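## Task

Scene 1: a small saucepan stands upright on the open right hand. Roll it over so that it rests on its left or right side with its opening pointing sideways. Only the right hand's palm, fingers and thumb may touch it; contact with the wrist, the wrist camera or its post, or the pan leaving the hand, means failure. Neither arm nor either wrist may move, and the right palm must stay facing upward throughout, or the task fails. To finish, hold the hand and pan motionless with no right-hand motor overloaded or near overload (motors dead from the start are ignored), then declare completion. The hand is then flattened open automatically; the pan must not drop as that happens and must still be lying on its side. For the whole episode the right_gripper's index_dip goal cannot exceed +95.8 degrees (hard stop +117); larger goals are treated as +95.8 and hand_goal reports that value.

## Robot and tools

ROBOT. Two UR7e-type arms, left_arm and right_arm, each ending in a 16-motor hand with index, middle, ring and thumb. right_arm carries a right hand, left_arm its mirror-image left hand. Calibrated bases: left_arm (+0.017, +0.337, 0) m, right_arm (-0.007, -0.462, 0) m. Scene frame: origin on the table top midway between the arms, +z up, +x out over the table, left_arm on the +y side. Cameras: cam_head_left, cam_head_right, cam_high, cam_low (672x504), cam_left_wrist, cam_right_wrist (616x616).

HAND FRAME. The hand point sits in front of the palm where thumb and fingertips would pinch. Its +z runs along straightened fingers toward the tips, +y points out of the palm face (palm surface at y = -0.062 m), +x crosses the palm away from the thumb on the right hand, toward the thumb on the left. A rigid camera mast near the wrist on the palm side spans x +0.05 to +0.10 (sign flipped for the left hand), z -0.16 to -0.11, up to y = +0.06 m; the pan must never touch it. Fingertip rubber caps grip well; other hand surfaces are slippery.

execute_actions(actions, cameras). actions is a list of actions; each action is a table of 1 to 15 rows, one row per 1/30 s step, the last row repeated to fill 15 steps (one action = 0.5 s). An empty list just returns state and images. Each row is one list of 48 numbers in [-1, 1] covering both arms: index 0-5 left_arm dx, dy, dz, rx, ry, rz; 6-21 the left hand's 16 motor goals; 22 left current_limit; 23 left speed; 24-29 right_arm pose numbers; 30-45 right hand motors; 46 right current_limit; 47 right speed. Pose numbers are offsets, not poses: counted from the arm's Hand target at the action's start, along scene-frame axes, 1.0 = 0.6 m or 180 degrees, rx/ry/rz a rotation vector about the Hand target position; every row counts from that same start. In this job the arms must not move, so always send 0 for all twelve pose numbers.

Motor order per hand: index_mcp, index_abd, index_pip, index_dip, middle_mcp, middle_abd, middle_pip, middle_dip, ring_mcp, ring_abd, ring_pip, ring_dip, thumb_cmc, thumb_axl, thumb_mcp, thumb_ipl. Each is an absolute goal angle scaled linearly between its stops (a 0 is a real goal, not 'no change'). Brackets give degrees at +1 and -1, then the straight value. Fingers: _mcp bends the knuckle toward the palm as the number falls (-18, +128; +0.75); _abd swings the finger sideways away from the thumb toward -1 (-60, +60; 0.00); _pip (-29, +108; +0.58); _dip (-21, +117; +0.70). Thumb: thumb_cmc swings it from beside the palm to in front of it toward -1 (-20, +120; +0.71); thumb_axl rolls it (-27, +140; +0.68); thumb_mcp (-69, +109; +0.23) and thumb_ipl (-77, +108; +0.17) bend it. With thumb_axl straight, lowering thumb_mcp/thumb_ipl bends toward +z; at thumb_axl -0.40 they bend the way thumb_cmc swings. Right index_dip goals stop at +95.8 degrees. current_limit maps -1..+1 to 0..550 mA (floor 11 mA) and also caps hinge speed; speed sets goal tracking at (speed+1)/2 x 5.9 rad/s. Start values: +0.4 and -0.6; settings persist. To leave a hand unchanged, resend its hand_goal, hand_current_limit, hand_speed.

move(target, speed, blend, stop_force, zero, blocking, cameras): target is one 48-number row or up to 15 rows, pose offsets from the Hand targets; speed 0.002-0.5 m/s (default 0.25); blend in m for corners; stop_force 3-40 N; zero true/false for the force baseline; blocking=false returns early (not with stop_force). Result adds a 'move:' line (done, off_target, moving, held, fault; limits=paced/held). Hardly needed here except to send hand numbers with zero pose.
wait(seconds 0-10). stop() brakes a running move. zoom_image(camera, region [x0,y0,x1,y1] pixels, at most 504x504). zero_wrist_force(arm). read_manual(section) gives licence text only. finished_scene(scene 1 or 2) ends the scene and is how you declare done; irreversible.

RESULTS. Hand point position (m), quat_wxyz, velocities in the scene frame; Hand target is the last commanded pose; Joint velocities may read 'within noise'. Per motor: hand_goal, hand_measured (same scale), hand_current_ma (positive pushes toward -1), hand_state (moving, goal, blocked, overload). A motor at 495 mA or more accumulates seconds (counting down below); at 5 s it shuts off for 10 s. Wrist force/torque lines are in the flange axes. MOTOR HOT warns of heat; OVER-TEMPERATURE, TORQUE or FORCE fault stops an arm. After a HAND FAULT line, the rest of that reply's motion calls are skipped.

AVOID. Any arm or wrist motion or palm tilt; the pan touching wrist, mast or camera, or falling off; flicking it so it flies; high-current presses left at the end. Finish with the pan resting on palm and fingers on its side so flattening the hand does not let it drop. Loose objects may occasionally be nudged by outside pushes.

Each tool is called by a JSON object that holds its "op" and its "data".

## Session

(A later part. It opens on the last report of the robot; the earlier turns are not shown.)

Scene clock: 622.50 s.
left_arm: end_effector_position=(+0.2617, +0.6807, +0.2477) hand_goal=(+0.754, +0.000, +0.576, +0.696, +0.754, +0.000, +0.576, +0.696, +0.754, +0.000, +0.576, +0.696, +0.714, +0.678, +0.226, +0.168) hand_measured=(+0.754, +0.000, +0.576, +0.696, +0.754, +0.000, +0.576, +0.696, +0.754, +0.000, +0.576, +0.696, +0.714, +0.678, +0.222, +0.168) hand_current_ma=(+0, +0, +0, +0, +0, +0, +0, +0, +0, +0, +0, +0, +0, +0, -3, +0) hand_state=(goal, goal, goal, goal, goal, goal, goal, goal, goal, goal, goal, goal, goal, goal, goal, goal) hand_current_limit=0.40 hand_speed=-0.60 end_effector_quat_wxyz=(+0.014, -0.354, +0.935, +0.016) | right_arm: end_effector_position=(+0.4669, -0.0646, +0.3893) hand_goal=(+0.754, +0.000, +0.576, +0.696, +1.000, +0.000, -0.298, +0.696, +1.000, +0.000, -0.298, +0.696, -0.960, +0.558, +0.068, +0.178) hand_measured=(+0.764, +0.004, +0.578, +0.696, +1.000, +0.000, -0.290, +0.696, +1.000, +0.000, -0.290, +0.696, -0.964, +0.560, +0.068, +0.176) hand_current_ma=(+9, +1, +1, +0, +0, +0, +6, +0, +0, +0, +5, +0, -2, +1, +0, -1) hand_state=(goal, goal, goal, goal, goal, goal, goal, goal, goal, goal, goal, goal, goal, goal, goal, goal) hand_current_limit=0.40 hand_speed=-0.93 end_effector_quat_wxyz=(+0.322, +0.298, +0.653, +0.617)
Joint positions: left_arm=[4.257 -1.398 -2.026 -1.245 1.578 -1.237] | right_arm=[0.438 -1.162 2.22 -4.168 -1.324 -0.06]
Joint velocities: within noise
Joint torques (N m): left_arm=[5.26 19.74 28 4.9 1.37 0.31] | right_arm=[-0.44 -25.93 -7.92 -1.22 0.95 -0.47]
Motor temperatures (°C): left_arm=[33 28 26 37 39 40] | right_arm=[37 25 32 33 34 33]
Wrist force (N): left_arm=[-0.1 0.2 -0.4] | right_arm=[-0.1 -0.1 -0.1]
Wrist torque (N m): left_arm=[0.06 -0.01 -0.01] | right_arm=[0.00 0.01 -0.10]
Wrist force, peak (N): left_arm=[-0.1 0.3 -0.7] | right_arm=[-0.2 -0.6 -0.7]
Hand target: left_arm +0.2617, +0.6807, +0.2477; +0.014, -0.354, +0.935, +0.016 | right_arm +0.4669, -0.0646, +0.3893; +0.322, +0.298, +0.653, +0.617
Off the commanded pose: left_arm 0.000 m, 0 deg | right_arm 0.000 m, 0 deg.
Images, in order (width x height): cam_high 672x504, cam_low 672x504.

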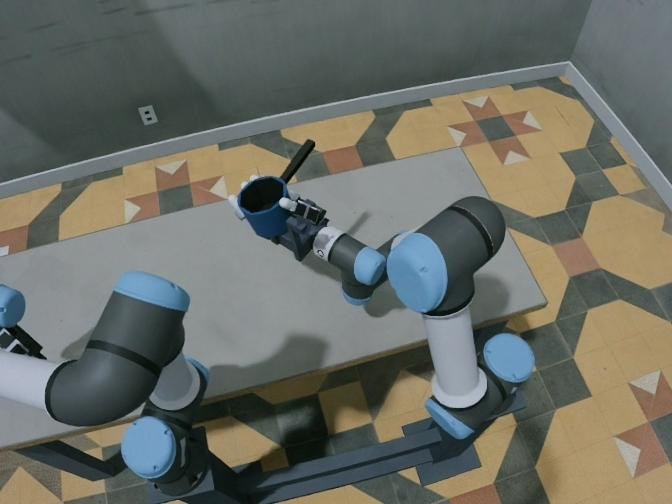

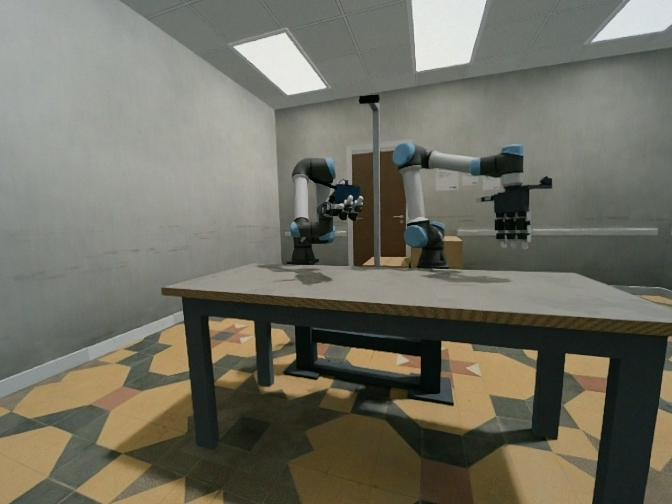

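{"op": "execute_actions", "data": {"actions": [[[0,0,0,0,0,0,0.754,0,0.576,0.696,0.754,0,0.576,0.696,0.754,0,0.576,0.696,0.714,0.678,0.226,0.168,0.4,-0.6,0,0,0,0,0,0,0.754,0,0.576,0.696,1.0,0,-0.299,0.696,1.0,0,-0.299,0.696,-0.96,0.557,0.0,0.178,0.4,-0.94]],[[0,0,0,0,0,0,0.754,0,0.576,0.696,0.754,0,0.576,0.696,0.754,0,0.576,0.696,0.714,0.678,0.226,0.168,0.4,-0.6,0,0,0,0,0,0,0.754,0,0.576,0.696,1.0,0,-0.299,0.696,1.0,0,-0.299,0.696,-0.96,0.557,0.0,0.178,0.4,-0.94]]], "cameras": ["cam_high","cam_low"]}}

{"op": "zoom_image", "data": {"camera": "cam_high", "region": [210, 120, 350, 260]}}

{"op": "zoom_image", "data": {"camera": "cam_low", "region": [300, 160, 380, 230]}}

Scene clock: 636.60 s.
left_arm: end_effector_position=(+0.2617, +0.6807, +0.2477) hand_goal=(+0.754, +0.000, +0.576, +0.696, +0.754, +0.000, +0.576, +0.696, +0.754, +0.000, +0.576, +0.696, +0.714, +0.678, +0.226, +0.168) hand_measured=(+0.754, +0.000, +0.576, +0.696, +0.754, +0.000, +0.576, +0.696, +0.754, +0.000, +0.576, +0.696, +0.714, +0.678, +0.222, +0.168) hand_current_ma=(+0, +0, +0, +0, +0, +0, +0, +0, +0, +0, +0, +0, +0, +0, -3, +0) hand_state=(goal, goal, goal, goal, goal, goal, goal, goal, goal, goal, goal, goal, goal, goal, goal, goal) hand_current_limit=0.40 hand_speed=-0.60 end_effector_quat_wxyz=(+0.014, -0.354, +0.935, +0.016) | right_arm: end_effector_position=(+0.4669, -0.0646, +0.3893) hand_goal=(+0.754, +0.000, +0.576, +0.696, +1.000, +0.000, -0.298, +0.696, +1.000, +0.000, -0.298, +0.696, -0.960, +0.558, +0.000, +0.178) hand_measured=(+0.764, +0.004, +0.578, +0.696, +1.000, +0.000, -0.290, +0.696, +1.000, +0.000, -0.290, +0.696, -0.964, +0.560, +0.000, +0.176) hand_current_ma=(+9, +1, +1, +0, +0, +0, +6, +0, +0, +0, +5, +0, -2, +0, +0, -1) hand_state=(goal, goal, goal, goal, goal, goal, goal, goal, goal, goal, goal, goal, goal, goal, goal, goal) hand_current_limit=0.40 hand_speed=-0.94 end_effector_quat_wxyz=(+0.322, +0.298, +0.653, +0.617)
Joint positions: left_arm=[4.257 -1.398 -2.026 -1.245 1.578 -1.237] | right_arm=[0.438 -1.162 2.22 -4.168 -1.324 -0.06]
Joint velocities: within noise
Joint torques (N m): left_arm=[5.2 18.84 27.5 4.88 1.4 0.29] | right_arm=[-1.35 -25.93 -7.85 -1.21 0.78 -0.38]
Motor temperatures (°C): left_arm=[33 28 26 37 39 40] | right_arm=[37 25 32 33 34 33]
Wrist force (N): left_arm=[0.0 0.2 -0.5] | right_arm=[-0.1 -0.3 -0.4]
Wrist torque (N m): left_arm=[0.06 -0.02 0.00] | right_arm=[0.03 0.02 -0.11]
Wrist force, peak (N): left_arm=[0.0 0.2 -0.9] | right_arm=[-0.1 -1.0 -0.1]
Hand target: left_arm +0.2617, +0.6807, +0.2477; +0.014, -0.354, +0.935, +0.016 | right_arm +0.4669, -0.0646, +0.3893; +0.322, +0.298, +0.653, +0.617
Off the commanded pose: left_arm 0.000 m, 0 deg | right_arm 0.000 m, 0 deg.
Images, in order (width x height): cam_high 672x504, cam_low 672x504.

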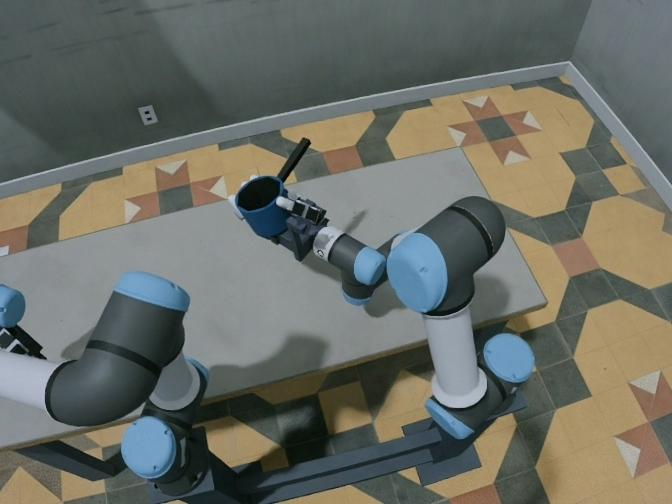

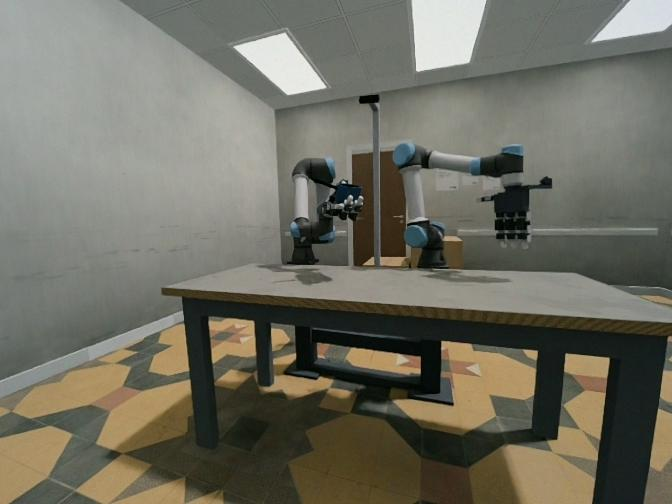

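Scaled by 3.600 from the camera's 672x504 image, which has a finer 960x720 frame.

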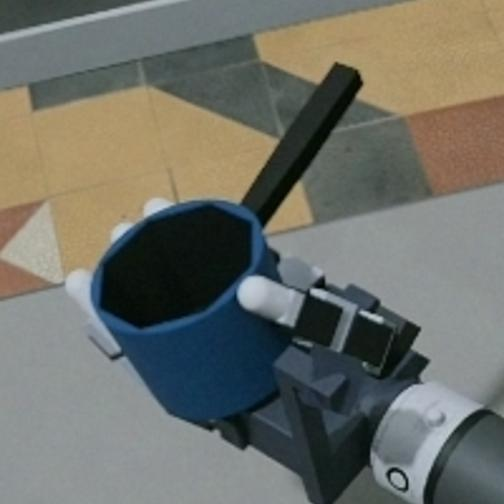

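Scaled by 6.300 from the camera's 672x504 image, which has a finer 960x720 frame.

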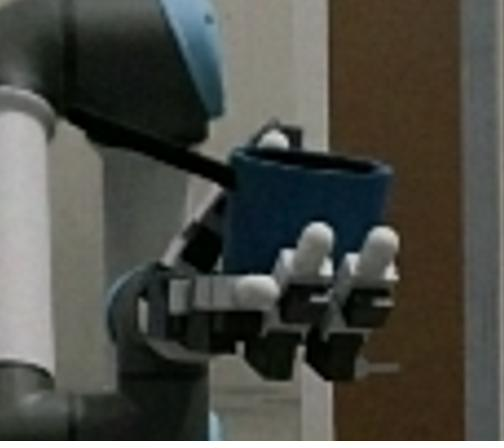

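{"op": "execute_actions", "data": {"actions": [[[0,0,0,0,0,0,0.754,0,0.576,0.696,0.754,0,0.576,0.696,0.754,0,0.576,0.696,0.714,0.678,0.226,0.168,0.4,-0.6,0,0,0,0,0,0,0.754,0,0.576,0.696,1.0,0,-0.299,0.696,1.0,0,-0.299,0.696,-0.96,0.557,-0.079,0.178,0.4,-0.94]],[[0,0,0,0,0,0,0.754,0,0.576,0.696,0.754,0,0.576,0.696,0.754,0,0.576,0.696,0.714,0.678,0.226,0.168,0.4,-0.6,0,0,0,0,0,0,0.754,0,0.576,0.696,1.0,0,-0.299,0.696,1.0,0,-0.299,0.696,-0.96,0.557,-0.079,0.178,0.4,-0.94]]], "cameras": ["cam_high","cam_low"]}}

{"op": "zoom_image", "data": {"camera": "cam_high", "region": [210, 120, 350, 260]}}

{"op": "zoom_image", "data": {"camera": "cam_low", "region": [300, 160, 380, 230]}}

Scene clock: 645.37 s.
left_arm: end_effector_position=(+0.2617, +0.6807, +0.2477) hand_goal=(+0.754, +0.000, +0.576, +0.696, +0.754, +0.000, +0.576, +0.696, +0.754, +0.000, +0.576, +0.696, +0.714, +0.678, +0.226, +0.168) hand_measured=(+0.754, +0.000, +0.576, +0.696, +0.754, +0.000, +0.576, +0.696, +0.754, +0.000, +0.576, +0.696, +0.714, +0.678, +0.222, +0.168) hand_current_ma=(+0, +0, +0, +0, +0, +0, +0, +0, +0, +0, +0, +0, +0, +0, -3, +0) hand_state=(goal, goal, goal, goal, goal, goal, goal, goal, goal, goal, goal, goal, goal, goal, goal, goal) hand_current_limit=0.40 hand_speed=-0.60 end_effector_quat_wxyz=(+0.014, -0.354, +0.935, +0.016) | right_arm: end_effector_position=(+0.4669, -0.0646, +0.3893) hand_goal=(+0.754, +0.000, +0.576, +0.696, +1.000, +0.000, -0.298, +0.696, +1.000, +0.000, -0.298, +0.696, -0.960, +0.558, -0.078, +0.178) hand_measured=(+0.764, +0.004, +0.578, +0.696, +1.000, +0.000, -0.290, +0.696, +1.000, -0.004, -0.290, +0.696, -0.956, +0.560, -0.030, +0.188) hand_current_ma=(+9, +1, +1, +0, +0, +0, +6, +0, +0, -2, +5, +0, +2, +0, +129, +13) hand_state=(goal, goal, goal, goal, goal, goal, goal, goal, goal, goal, goal, goal, goal, goal, blocked, goal) hand_current_limit=0.40 hand_speed=-0.94 end_effector_quat_wxyz=(+0.322, +0.298, +0.653, +0.617)
Joint positions: left_arm=[4.257 -1.398 -2.026 -1.245 1.578 -1.237] | right_arm=[0.438 -1.162 2.22 -4.168 -1.324 -0.06]
Joint velocities: within noise
Joint torques (N m): left_arm=[4.58 19.78 26.93 4.9 1.4 0.33] | right_arm=[0.59 -25.52 -8.28 -1.2 0.72 -0.39]
Motor temperatures (°C): left_arm=[33 28 26 37 39 40] | right_arm=[37 25 32 33 34 33]
Wrist force (N): left_arm=[-0.1 0.1 -0.4] | right_arm=[0.1 -0.4 -0.3]
Wrist torque (N m): left_arm=[0.05 -0.01 -0.01] | right_arm=[0.01 0.00 -0.08]
Wrist force, peak (N): left_arm=[-0.2 0.1 -0.8] | right_arm=[-0.3 -0.3 -0.8]
Hand target: left_arm +0.2617, +0.6807, +0.2477; +0.014, -0.354, +0.935, +0.016 | right_arm +0.4669, -0.0646, +0.3893; +0.322, +0.298, +0.653, +0.617
Off the commanded pose: left_arm 0.000 m, 0 deg | right_arm 0.000 m, 0 deg.
Images, in order (width x height): cam_high 672x504, cam_low 672x504.

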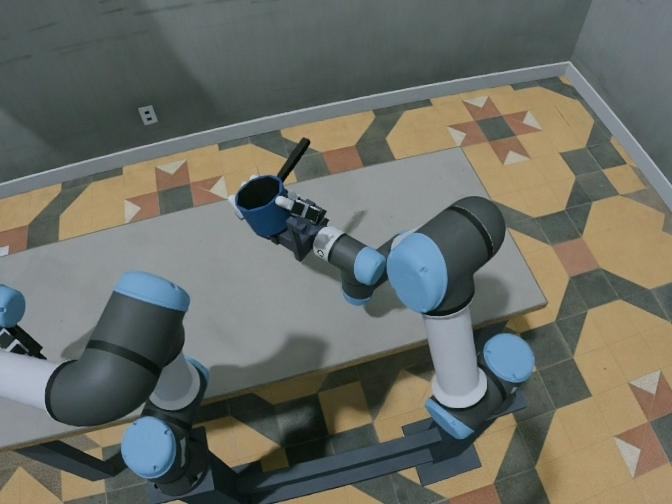

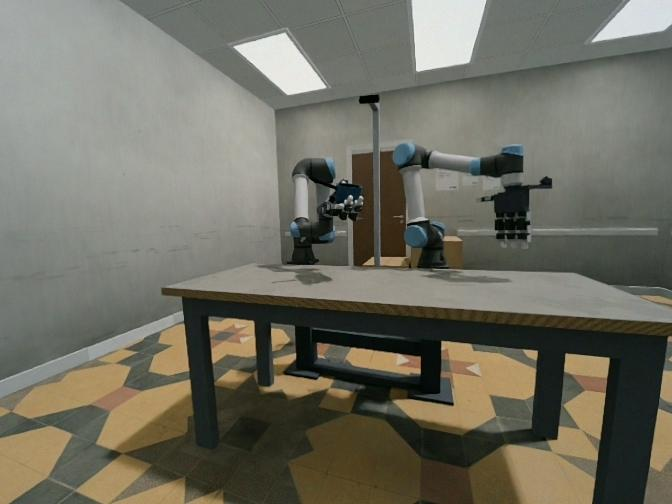

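Scaled by 3.600 from the camera's 672x504 image, which has a finer 960x720 frame.

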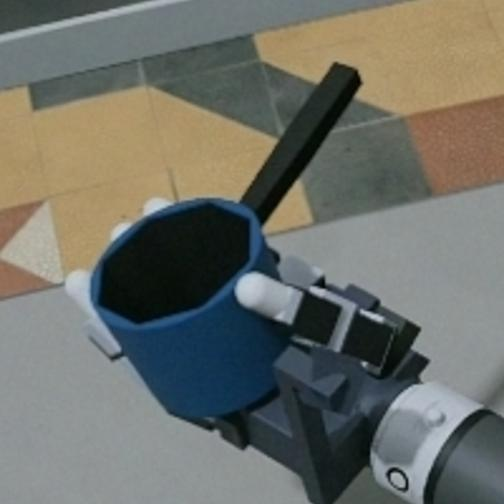

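Scaled by 6.300 from the camera's 672x504 image, which has a finer 960x720 frame.

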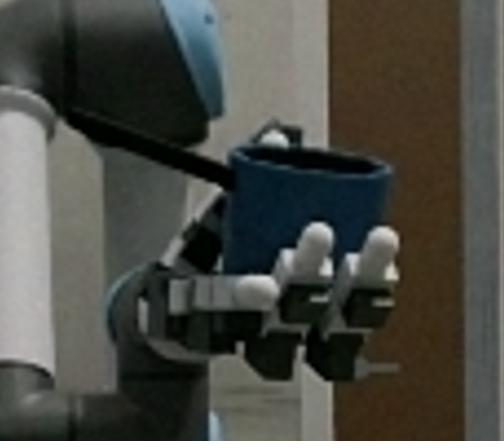

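{"op": "execute_actions", "data": {"actions": [[[0,0,0,0,0,0,0.754,0,0.576,0.696,0.754,0,0.576,0.696,0.754,0,0.576,0.696,0.714,0.678,0.226,0.168,0.4,-0.6,0,0,0,0,0,0,0.754,0,0.576,0.696,1.0,0,-0.299,0.696,1.0,0,-0.299,0.696,-0.96,0.557,-0.15,0.178,0.4,-0.94]],[[0,0,0,0,0,0,0.754,0,0.576,0.696,0.754,0,0.576,0.696,0.754,0,0.576,0.696,0.714,0.678,0.226,0.168,0.4,-0.6,0,0,0,0,0,0,0.754,0,0.576,0.696,1.0,0,-0.299,0.696,1.0,0,-0.299,0.696,-0.96,0.557,-0.15,0.178,0.4,-0.94]]], "cameras": ["cam_high","cam_low"]}}

{"op": "zoom_image", "data": {"camera": "cam_high", "region": [210, 120, 350, 260]}}

{"op": "zoom_image", "data": {"camera": "cam_low", "region": [300, 160, 380, 230]}}

Scene clock: 658.97 s.
left_arm: end_effector_position=(+0.2617, +0.6807, +0.2477) hand_goal=(+0.754, +0.000, +0.576, +0.696, +0.754, +0.000, +0.576, +0.696, +0.754, +0.000, +0.576, +0.696, +0.714, +0.678, +0.226, +0.168) hand_measured=(+0.754, +0.000, +0.576, +0.696, +0.754, +0.000, +0.576, +0.696, +0.754, +0.000, +0.576, +0.696, +0.714, +0.678, +0.222, +0.168) hand_current_ma=(+0, +0, +0, +0, +0, +0, +0, +0, +0, +0, +0, +0, +0, +0, -3, +0) hand_state=(goal, goal, goal, goal, goal, goal, goal, goal, goal, goal, goal, goal, goal, goal, goal, goal) hand_current_limit=0.40 hand_speed=-0.60 end_effector_quat_wxyz=(+0.014, -0.354, +0.935, +0.016) | right_arm: end_effector_position=(+0.4669, -0.0646, +0.3893) hand_goal=(+0.754, +0.000, +0.576, +0.696, +1.000, +0.000, -0.298, +0.696, +1.000, +0.000, -0.298, +0.696, -0.960, +0.558, -0.150, +0.178) hand_measured=(+0.764, +0.004, +0.578, +0.696, +1.000, +0.000, -0.290, +0.696, +1.000, -0.006, -0.290, +0.696, -0.948, +0.560, -0.080, +0.194) hand_current_ma=(+9, +1, +1, +0, +0, +0, +6, +0, +0, -4, +5, +0, +12, +1, +225, +25) hand_state=(goal, goal, goal, goal, goal, goal, goal, goal, goal, goal, goal, goal, goal, goal, blocked, goal) hand_current_limit=0.40 hand_speed=-0.94 end_effector_quat_wxyz=(+0.322, +0.298, +0.653, +0.617)
Joint positions: left_arm=[4.257 -1.398 -2.026 -1.245 1.578 -1.237] | right_arm=[0.438 -1.162 2.22 -4.168 -1.324 -0.06]
Joint velocities: within noise
Joint torques (N m): left_arm=[5.35 19.38 27.95 4.98 1.35 0.25] | right_arm=[0.23 -25.3 -8.11 -1.06 0.64 -0.51]
Motor temperatures (°C): left_arm=[33 28 26 37 39 40] | right_arm=[37 25 32 33 34 33]
Wrist force (N): left_arm=[0.2 0.3 -0.5] | right_arm=[-0.2 -0.2 0.0]
Wrist torque (N m): left_arm=[0.09 -0.04 0.01] | right_arm=[0.01 0.01 -0.10]
Wrist force, peak (N): left_arm=[0.1 0.3 -0.8] | right_arm=[-0.2 -0.9 -0.1]
Hand target: left_arm +0.2617, +0.6807, +0.2477; +0.014, -0.354, +0.935, +0.016 | right_arm +0.4669, -0.0646, +0.3893; +0.322, +0.298, +0.653, +0.617
Off the commanded pose: left_arm 0.000 m, 0 deg | right_arm 0.000 m, 0 deg.
Images, in order (width x height): cam_high 672x504, cam_low 672x504.

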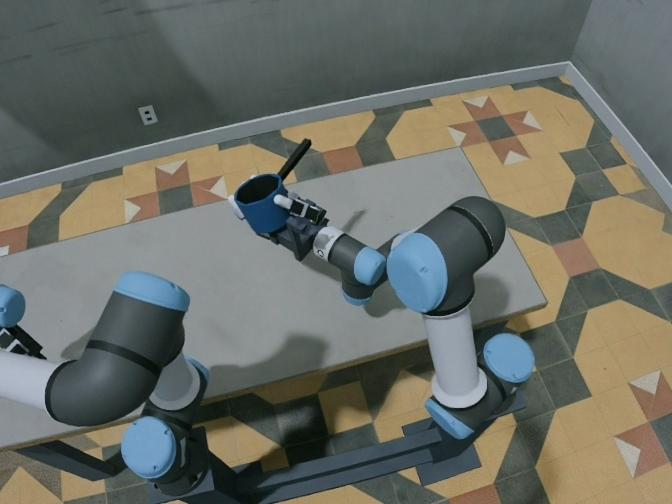

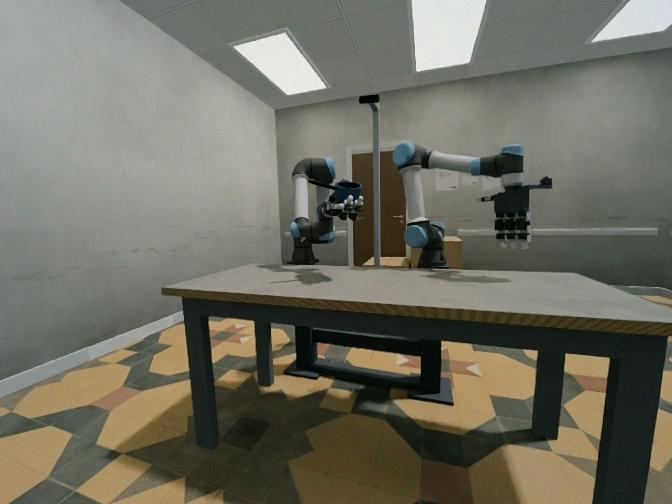

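Scaled by 3.600 from the camera's 672x504 image, which has a finer 960x720 frame.

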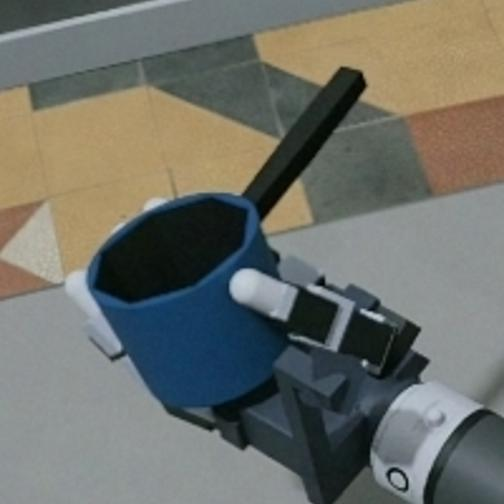

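Scaled by 6.300 from the camera's 672x504 image, which has a finer 960x720 frame.

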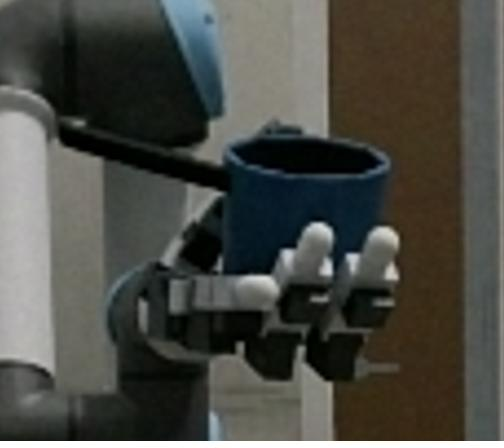

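{"op": "execute_actions", "data": {"actions": [[[0,0,0,0,0,0,0.754,0,0.576,0.696,0.754,0,0.576,0.696,0.754,0,0.576,0.696,0.714,0.678,0.226,0.168,0.4,-0.6,0,0,0,0,0,0,0.754,0,0.576,0.696,1.0,0,-0.299,0.696,1.0,0,-0.299,0.696,-0.96,0.557,-0.21,0.178,0.4,-0.94]],[[0,0,0,0,0,0,0.754,0,0.576,0.696,0.754,0,0.576,0.696,0.754,0,0.576,0.696,0.714,0.678,0.226,0.168,0.4,-0.6,0,0,0,0,0,0,0.754,0,0.576,0.696,1.0,0,-0.299,0.696,1.0,0,-0.299,0.696,-0.96,0.557,-0.21,0.178,0.4,-0.94]]], "cameras": ["cam_high","cam_low"]}}

{"op": "zoom_image", "data": {"camera": "cam_high", "region": [210, 120, 350, 260]}}

{"op": "zoom_image", "data": {"camera": "cam_low", "region": [300, 160, 380, 230]}}

Scene clock: 677.23 s.
left_arm: end_effector_position=(+0.2617, +0.6807, +0.2477) hand_goal=(+0.754, +0.000, +0.576, +0.696, +0.754, +0.000, +0.576, +0.696, +0.754, +0.000, +0.576, +0.696, +0.714, +0.678, +0.226, +0.168) hand_measured=(+0.754, +0.000, +0.576, +0.696, +0.754, +0.000, +0.576, +0.696, +0.754, +0.000, +0.576, +0.696, +0.714, +0.678, +0.222, +0.168) hand_current_ma=(+0, +0, +0, +0, +0, +0, +0, +0, +0, +0, +0, +0, +0, +0, -3, +0) hand_state=(goal, goal, goal, goal, goal, goal, goal, goal, goal, goal, goal, goal, goal, goal, goal, goal) hand_current_limit=0.40 hand_speed=-0.60 end_effector_quat_wxyz=(+0.014, -0.354, +0.935, +0.016) | right_arm: end_effector_position=(+0.4669, -0.0646, +0.3893) hand_goal=(+0.754, +0.000, +0.576, +0.696, +1.000, +0.000, -0.298, +0.696, +1.000, +0.000, -0.298, +0.696, -0.960, +0.558, -0.210, +0.178) hand_measured=(+0.764, +0.004, +0.578, +0.696, +1.000, +0.000, -0.290, +0.696, +1.000, -0.010, -0.290, +0.696, -0.938, +0.562, -0.092, +0.202) hand_current_ma=(+9, +1, +1, +0, +0, +0, +6, +0, +0, -6, +5, +0, +28, +2, +385, +46) hand_state=(goal, goal, goal, goal, goal, goal, goal, goal, goal, goal, goal, goal, blocked, goal, blocked, blocked) hand_current_limit=0.40 hand_speed=-0.94 end_effector_quat_wxyz=(+0.322, +0.298, +0.653, +0.617)
Joint positions: left_arm=[4.257 -1.398 -2.026 -1.245 1.578 -1.237] | right_arm=[0.438 -1.162 2.22 -4.168 -1.324 -0.06]
Joint velocities: within noise
Joint torques (N m): left_arm=[4.12 19.67 27.78 4.95 1.25 0.1] | right_arm=[1.07 -26.13 -9.23 -1 0.78 -0.41]
Motor temperatures (°C): left_arm=[33 28 26 37 38 40] | right_arm=[37 25 32 33 34 33]
Wrist force (N): left_arm=[-0.1 0.2 -0.5] | right_arm=[0.0 -0.1 -0.2]
Wrist torque (N m): left_arm=[0.06 -0.01 -0.01] | right_arm=[0.05 0.00 -0.08]
Wrist force, peak (N): left_arm=[-0.1 0.3 -0.8] | right_arm=[0.2 -0.8 -0.5]
Hand target: left_arm +0.2617, +0.6807, +0.2477; +0.014, -0.354, +0.935, +0.016 | right_arm +0.4669, -0.0646, +0.3893; +0.322, +0.298, +0.653, +0.617
Off the commanded pose: left_arm 0.000 m, 0 deg | right_arm 0.000 m, 0 deg.
Images, in order (width x height): cam_high 672x504, cam_low 672x504.

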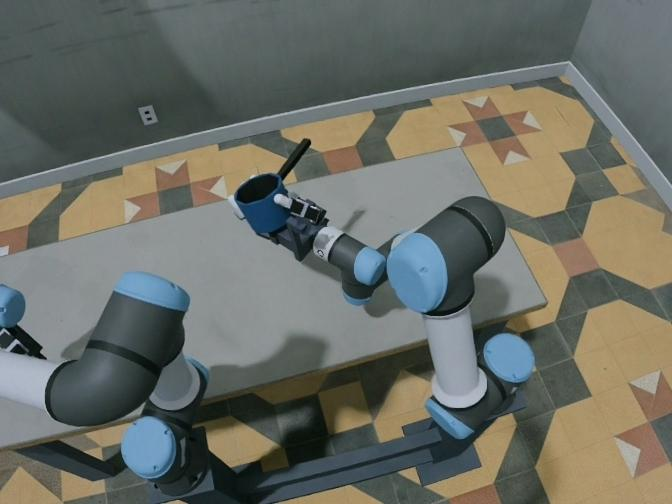

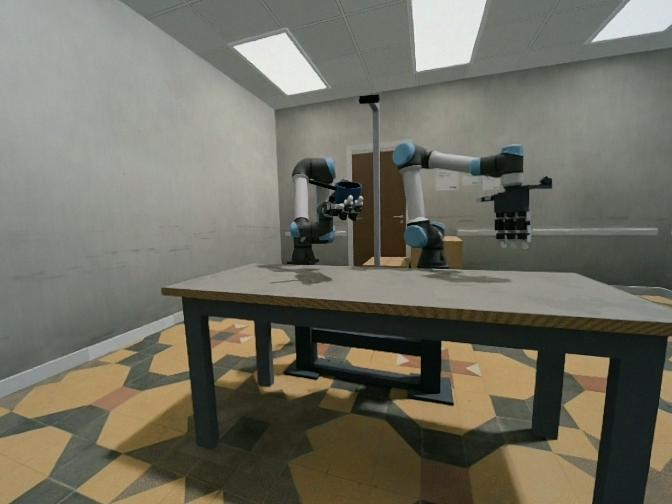

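Scaled by 3.600 from the camera's 672x504 image, which has a finer 960x720 frame.

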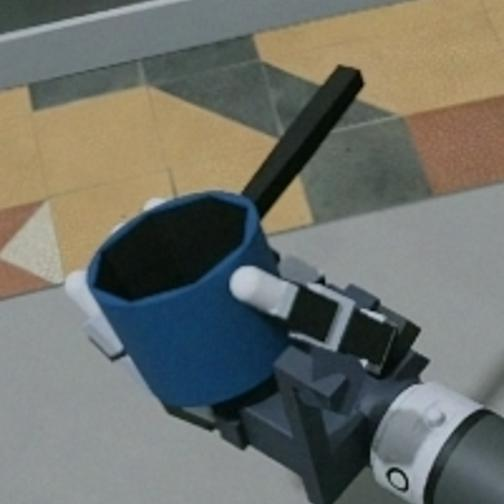

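Scaled by 6.300 from the camera's 672x504 image, which has a finer 960x720 frame.

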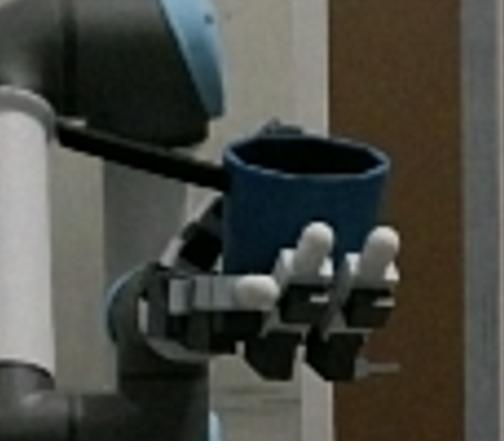

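{"op": "execute_actions", "data": {"actions": [], "cameras": ["cam_right_wrist","cam_head_right"]}}

{"op": "zoom_image", "data": {"camera": "cam_right_wrist", "region": [140, 90, 450, 430]}}

Scene clock: 761.70 s.
left_arm: end_effector_position=(+0.2617, +0.6807, +0.2477) hand_goal=(+0.754, +0.000, +0.576, +0.696, +0.754, +0.000, +0.576, +0.696, +0.754, +0.000, +0.576, +0.696, +0.714, +0.678, +0.226, +0.168) hand_measured=(+0.754, +0.000, +0.576, +0.696, +0.754, +0.000, +0.576, +0.696, +0.754, +0.000, +0.576, +0.696, +0.714, +0.678, +0.222, +0.168) hand_current_ma=(+0, +0, +0, +0, +0, +0, +0, +0, +0, +0, +0, +0, +0, +0, -3, +0) hand_state=(goal, goal, goal, goal, goal, goal, goal, goal, goal, goal, goal, goal, goal, goal, goal, goal) hand_current_limit=0.40 hand_speed=-0.60 end_effector_quat_wxyz=(+0.014, -0.354, +0.935, +0.016) | right_arm: end_effector_position=(+0.4669, -0.0646, +0.3893) hand_goal=(+0.754, +0.000, +0.576, +0.696, +1.000, +0.000, -0.298, +0.696, +1.000, +0.000, -0.298, +0.696, -0.960, +0.558, -0.210, +0.178) hand_measured=(+0.764, +0.004, +0.578, +0.696, +1.000, +0.000, -0.290, +0.696, +1.000, -0.010, -0.290, +0.696, -0.938, +0.562, -0.092, +0.202) hand_current_ma=(+9, +1, +1, +0, +0, +0, +6, +0, +0, -6, +5, +0, +28, +2, +385, +46) hand_state=(goal, goal, goal, goal, goal, goal, goal, goal, goal, goal, goal, goal, blocked, goal, blocked, blocked) hand_current_limit=0.40 hand_speed=-0.94 end_effector_quat_wxyz=(+0.322, +0.298, +0.653, +0.617)
Joint positions: left_arm=[4.257 -1.398 -2.026 -1.245 1.578 -1.237] | right_arm=[0.438 -1.162 2.22 -4.168 -1.324 -0.06]
Joint velocities: within noise
Joint torques (N m): left_arm=[5 19.09 27.52 4.92 1.08 -0.2] | right_arm=[4.73 -26.88 -8.85 -0.94 0.33 -0.37]
Motor temperatures (°C): left_arm=[33 28 26 37 38 40] | right_arm=[36 25 32 33 34 33]
Wrist force (N): left_arm=[-0.2 0.2 -0.4] | right_arm=[0.2 -0.6 -0.1]
Wrist torque (N m): left_arm=[0.06 0.01 -0.02] | right_arm=[-0.03 -0.02 -0.07]
Wrist force, peak (N): left_arm=[-0.1 0.3 -0.8] | right_arm=[0.0 -0.9 -0.6]
Hand target: left_arm +0.2617, +0.6807, +0.2477; +0.014, -0.354, +0.935, +0.016 | right_arm +0.4669, -0.0646, +0.3893; +0.322, +0.298, +0.653, +0.617
Off the commanded pose: left_arm 0.000 m, 0 deg | right_arm 0.000 m, 0 deg.
Images, in order (width x height): cam_head_right 672x504, cam_right_wrist 616x616.

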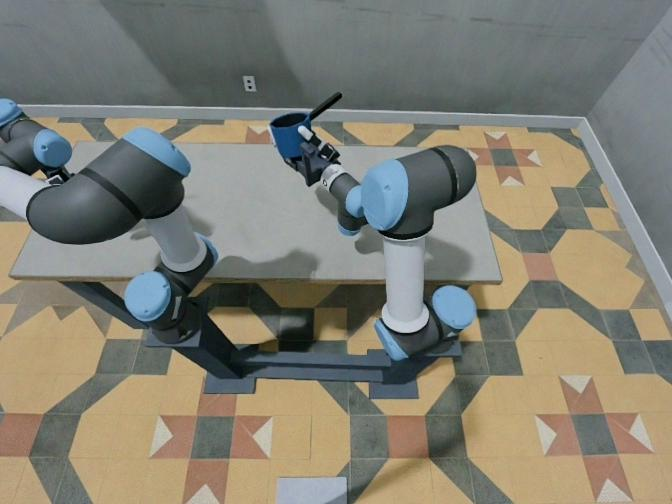

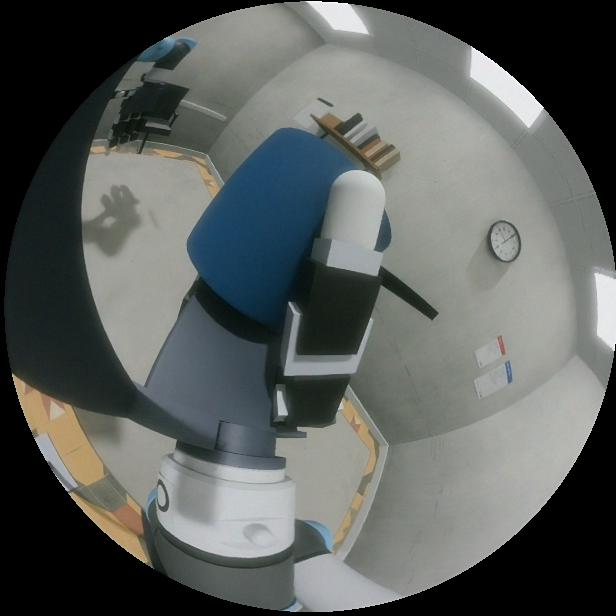

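Scaled by 1.482 from the camera's 616x616 image, which has a finer 880x880 frame.

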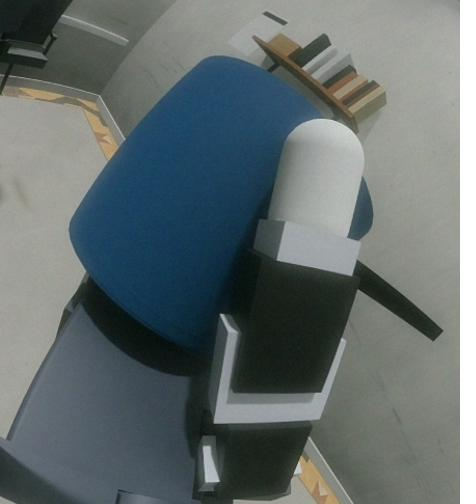

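{"op": "execute_actions", "data": {"actions": [[[0,0,0,0,0,0,0.754,0,0.576,0.696,0.754,0,0.576,0.696,0.754,0,0.576,0.696,0.714,0.678,0.226,0.168,0.4,-0.6,0,0,0,0,0,0,0.754,0,0.576,0.696,1.0,0,-0.299,0.696,1.0,0,-0.299,0.696,-0.96,0.557,0.067,0.178,0.4,-0.94]],[[0,0,0,0,0,0,0.754,0,0.576,0.696,0.754,0,0.576,0.696,0.754,0,0.576,0.696,0.714,0.678,0.226,0.168,0.4,-0.6,0,0,0,0,0,0,0.754,0,0.576,0.696,1.0,0,-0.299,0.696,1.0,0,-0.299,0.696,-0.96,0.557,0.067,0.178,0.4,-0.94]],[[0,0,0,0,0,0,0.754,0,0.576,0.696,0.754,0,0.576,0.696,0.754,0,0.576,0.696,0.714,0.678,0.226,0.168,0.4,-0.6,0,0,0,0,0,0,0.754,0,0.576,0.696,1.0,0,-0.299,0.696,1.0,0,-0.299,0.696,-0.96,0.557,0.067,0.178,0.4,-0.94]]], "cameras": ["cam_high","cam_low","cam_right_wrist"]}}

{"op": "zoom_image", "data": {"camera": "cam_high", "region": [210, 120, 350, 260]}}

{"op": "zoom_image", "data": {"camera": "cam_low", "region": [300, 160, 380, 230]}}

Scene clock: 790.47 s.
left_arm: end_effector_position=(+0.2617, +0.6807, +0.2477) hand_goal=(+0.754, +0.000, +0.576, +0.696, +0.754, +0.000, +0.576, +0.696, +0.754, +0.000, +0.576, +0.696, +0.714, +0.678, +0.226, +0.168) hand_measured=(+0.754, +0.000, +0.576, +0.696, +0.754, +0.000, +0.576, +0.696, +0.754, +0.000, +0.576, +0.696, +0.714, +0.678, +0.222, +0.168) hand_current_ma=(+0, +0, +0, +0, +0, +0, +0, +0, +0, +0, +0, +0, +0, +0, -3, +0) hand_state=(goal, goal, goal, goal, goal, goal, goal, goal, goal, goal, goal, goal, goal, goal, goal, goal) hand_current_limit=0.40 hand_speed=-0.60 end_effector_quat_wxyz=(+0.014, -0.354, +0.935, +0.016) | right_arm: end_effector_position=(+0.4669, -0.0646, +0.3893) hand_goal=(+0.754, +0.000, +0.576, +0.696, +1.000, +0.000, -0.298, +0.696, +1.000, +0.000, -0.298, +0.696, -0.960, +0.558, +0.068, +0.178) hand_measured=(+0.764, +0.004, +0.578, +0.696, +1.000, +0.000, -0.290, +0.696, +1.000, -0.010, -0.290, +0.696, -0.964, +0.558, +0.060, +0.180) hand_current_ma=(+9, +1, +1, +0, +0, +0, +6, +0, +0, -6, +5, +0, -2, +0, -7, +1) hand_state=(goal, goal, goal, goal, goal, goal, goal, goal, goal, goal, goal, goal, goal, goal, goal, goal) hand_current_limit=0.40 hand_speed=-0.94 end_effector_quat_wxyz=(+0.322, +0.298, +0.653, +0.617)
Joint positions: left_arm=[4.257 -1.398 -2.026 -1.245 1.578 -1.237] | right_arm=[0.438 -1.162 2.22 -4.168 -1.324 -0.06]
Joint velocities: within noise
Joint torques (N m): left_arm=[4.57 18.64 27.03 4.84 1.01 -0.26] | right_arm=[6.19 -27.14 -9.26 -0.98 0.18 -0.36]
Motor temperatures (°C): left_arm=[33 27 26 37 38 40] | right_arm=[36 25 32 33 34 33]
Wrist force (N): left_arm=[0.0 0.2 -0.7] | right_arm=[-0.1 0.0 0.0]
Wrist torque (N m): left_arm=[0.07 -0.02 0.00] | right_arm=[0.02 0.01 -0.10]
Wrist force, peak (N): left_arm=[-0.1 0.4 -0.8] | right_arm=[0.2 -0.9 -0.1]
Hand target: left_arm +0.2617, +0.6807, +0.2477; +0.014, -0.354, +0.935, +0.016 | right_arm +0.4669, -0.0646, +0.3893; +0.322, +0.298, +0.653, +0.617
Off the commanded pose: left_arm 0.000 m, 0 deg | right_arm 0.000 m, 0 deg.
Images, in order (width x height): cam_high 672x504, cam_low 672x504, cam_right_wrist 616x616.

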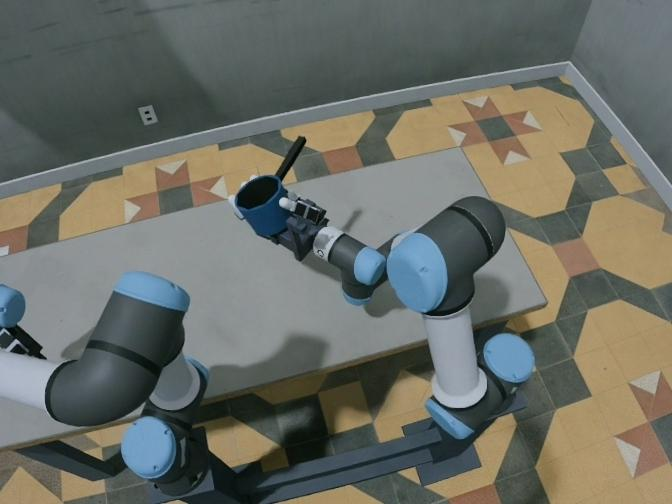

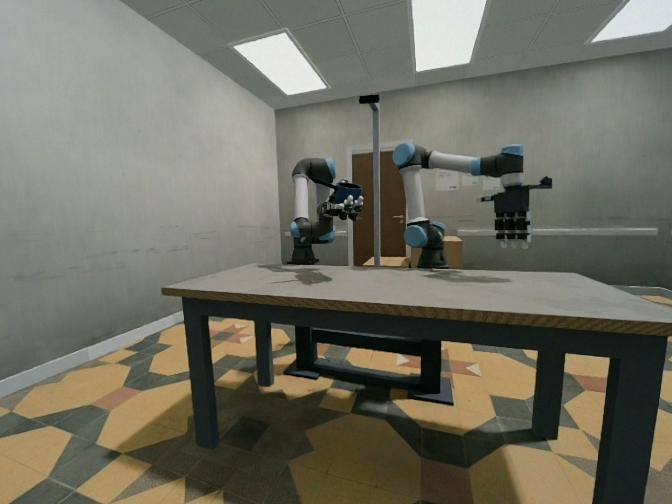

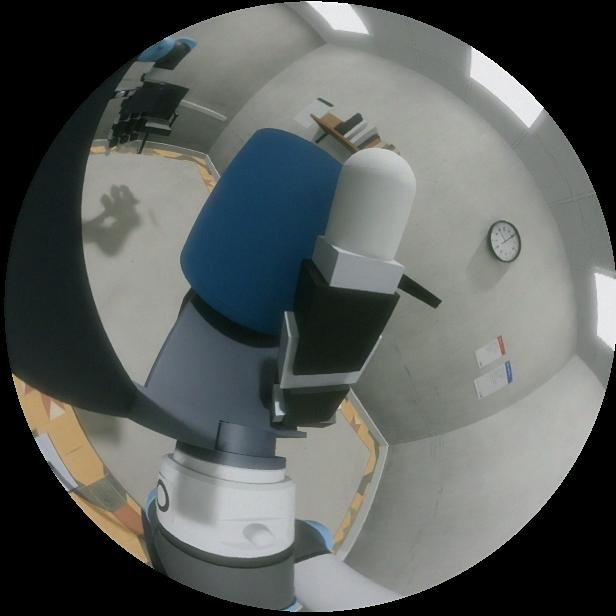

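Scaled by 3.600 from the camera's 672x504 image, which has a finer 960x720 frame.

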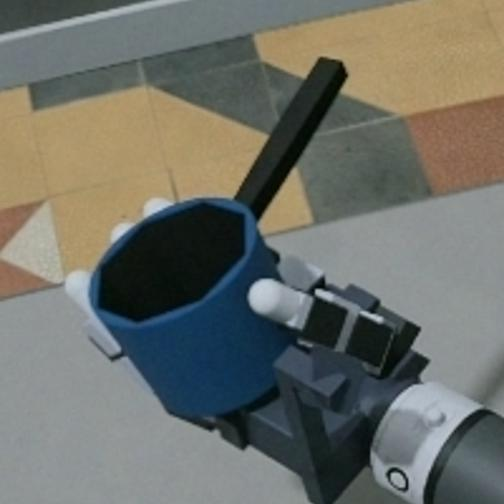

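Scaled by 6.300 from the camera's 672x504 image, which has a finer 960x720 frame.

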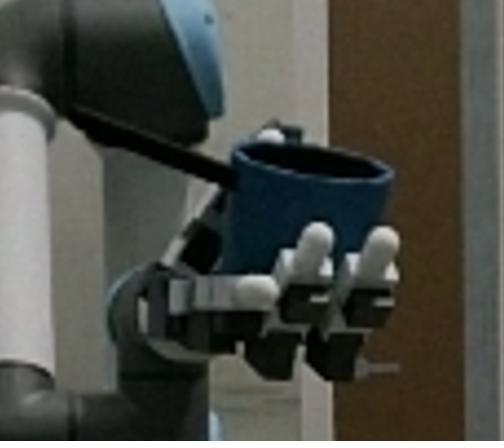

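{"op": "execute_actions", "data": {"actions": [[[0,0,0,0,0,0,0.754,0,0.576,0.696,0.754,0,0.576,0.696,0.754,0,0.576,0.696,0.714,0.678,0.226,0.168,0.4,-0.6,0,0,0,0,0,0,0.754,0,0.576,0.696,1.0,0,-0.299,0.696,1.0,0,-0.299,0.696,-0.96,0.53,0.449,-0.697,0.4,-0.8]],[[0,0,0,0,0,0,0.754,0,0.576,0.696,0.754,0,0.576,0.696,0.754,0,0.576,0.696,0.714,0.678,0.226,0.168,0.4,-0.6,0,0,0,0,0,0,0.754,0,0.576,0.696,1.0,0,-0.299,0.696,1.0,0,-0.299,0.696,-0.96,0.53,0.449,-0.697,0.4,-0.8]],[[0,0,0,0,0,0,0.754,0,0.576,0.696,0.754,0,0.576,0.696,0.754,0,0.576,0.696,0.714,0.678,0.226,0.168,0.4,-0.6,0,0,0,0,0,0,0.754,0,0.576,0.696,1.0,0,-0.299,0.696,1.0,0,-0.299,0.696,-0.96,0.53,0.449,-0.697,0.4,-0.8]],[[0,0,0,0,0,0,0.754,0,0.576,0.696,0.754,0,0.576,0.696,0.754,0,0.576,0.696,0.714,0.678,0.226,0.168,0.4,-0.6,0,0,0,0,0,0,0.754,0,0.576,0.696,1.0,0,-0.299,0.696,1.0,0,-0.299,0.696,-0.96,0.53,0.449,-0.697,0.4,-0.8]],[[0,0,0,0,0,0,0.754,0,0.576,0.696,0.754,0,0.576,0.696,0.754,0,0.576,0.696,0.714,0.678,0.226,0.168,0.4,-0.6,0,0,0,0,0,0,0.754,0,0.576,0.696,1.0,0,-0.299,0.696,1.0,0,-0.299,0.696,-0.96,0.53,0.449,-0.697,0.4,-0.8]]], "cameras": ["cam_high","cam_low","cam_right_wrist"]}}

{"op": "zoom_image", "data": {"camera": "cam_high", "region": [210, 120, 350, 260]}}

{"op": "zoom_image", "data": {"camera": "cam_right_wrist", "region": [140, 90, 450, 430]}}

Scene clock: 921.90 s.
left_arm: end_effector_position=(+0.2617, +0.6807, +0.2477) hand_goal=(+0.754, +0.000, +0.576, +0.696, +0.754, +0.000, +0.576, +0.696, +0.754, +0.000, +0.576, +0.696, +0.714, +0.678, +0.226, +0.168) hand_measured=(+0.754, +0.000, +0.576, +0.696, +0.754, +0.000, +0.576, +0.696, +0.754, +0.000, +0.576, +0.696, +0.714, +0.678, +0.222, +0.168) hand_current_ma=(+0, +0, +0, +0, +0, +0, +0, +0, +0, +0, +0, +0, +0, +0, -3, +0) hand_state=(goal, goal, goal, goal, goal, goal, goal, goal, goal, goal, goal, goal, goal, goal, goal, goal) hand_current_limit=0.40 hand_speed=-0.60 end_effector_quat_wxyz=(+0.014, -0.354, +0.935, +0.016) | right_arm: end_effector_position=(+0.4669, -0.0646, +0.3893) hand_goal=(+0.754, +0.000, +0.576, +0.696, +1.000, +0.000, -0.298, +0.696, +1.000, +0.000, -0.298, +0.696, -0.960, +0.530, +0.450, -0.696) hand_measured=(+0.764, +0.004, +0.578, +0.696, +1.000, +0.000, -0.290, +0.696, +1.000, -0.010, -0.290, +0.696, -0.964, +0.532, +0.448, -0.696) hand_current_ma=(+9, +1, +1, +0, +0, +0, +6, +0, +0, -6, +5, +0, -2, +1, -1, +0) hand_state=(goal, goal, goal, goal, goal, goal, goal, goal, goal, goal, goal, goal, goal, goal, goal, goal) hand_current_limit=0.40 hand_speed=-0.80 end_effector_quat_wxyz=(+0.322, +0.298, +0.653, +0.617)
Joint positions: left_arm=[4.257 -1.398 -2.026 -1.245 1.578 -1.237] | right_arm=[0.438 -1.162 2.22 -4.168 -1.324 -0.06]
Joint velocities: within noise
Joint torques (N m): left_arm=[2.65 18.41 27.07 5.02 0.73 -0.58] | right_arm=[5.86 -30.14 -11.45 -1.48 -0.48 -0.2]
Motor temperatures (°C): left_arm=[33 27 26 37 38 39] | right_arm=[36 25 31 32 34 33]
Wrist force (N): left_arm=[0.0 0.3 -0.5] | right_arm=[0.1 -0.4 -0.3]
Wrist torque (N m): left_arm=[0.08 -0.02 -0.01] | right_arm=[-0.01 0.00 -0.08]
Wrist force, peak (N): left_arm=[-0.1 0.3 -0.9] | right_arm=[-0.1 -1.0 -0.4]
Hand target: left_arm +0.2617, +0.6807, +0.2477; +0.014, -0.354, +0.935, +0.016 | right_arm +0.4669, -0.0646, +0.3893; +0.322, +0.298, +0.653, +0.617
Off the commanded pose: left_arm 0.000 m, 0 deg | right_arm 0.000 m, 0 deg.
Images, in order (width x height): cam_high 672x504, cam_low 672x504, cam_right_wrist 616x616.

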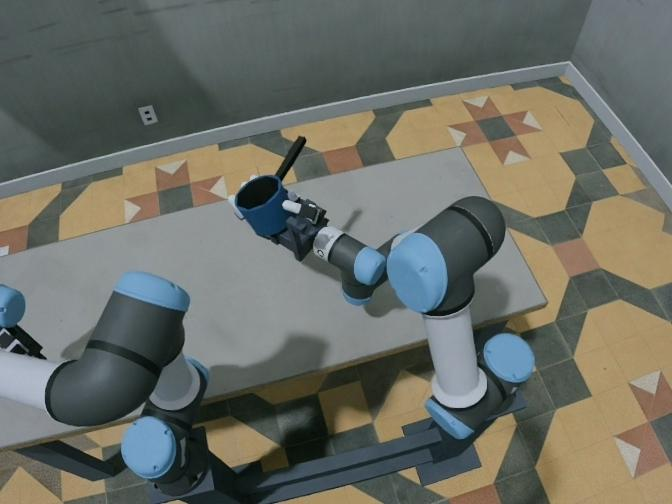

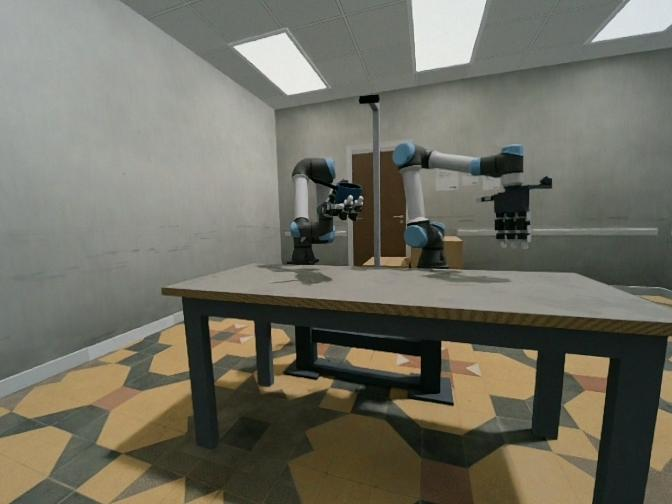

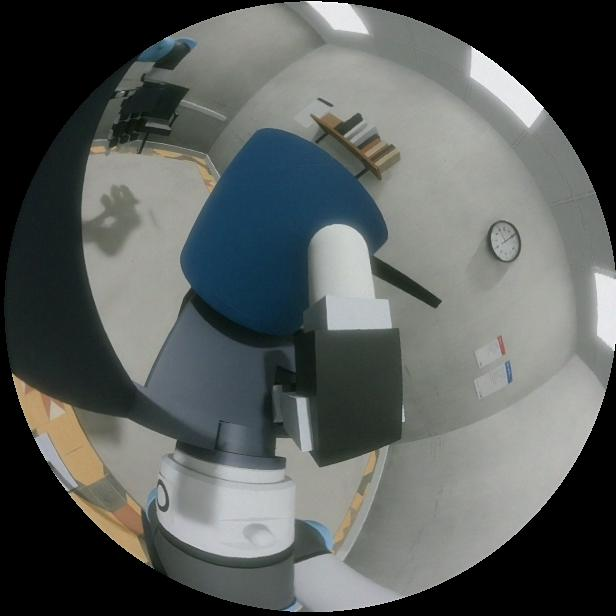

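Scaled by 3.600 from the camera's 672x504 image, which has a finer 960x720 frame.

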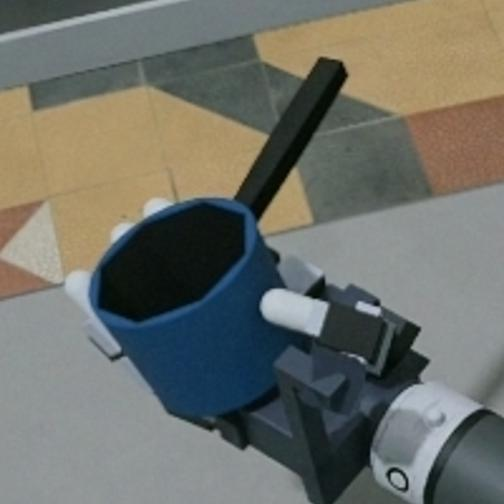

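Scaled by 1.482 from the camera's 616x616 image, which has a finer 880x880 frame.

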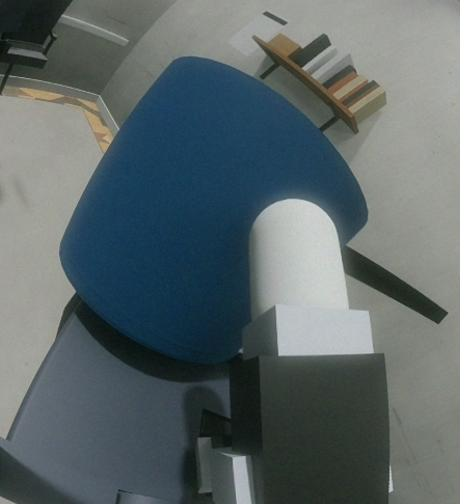

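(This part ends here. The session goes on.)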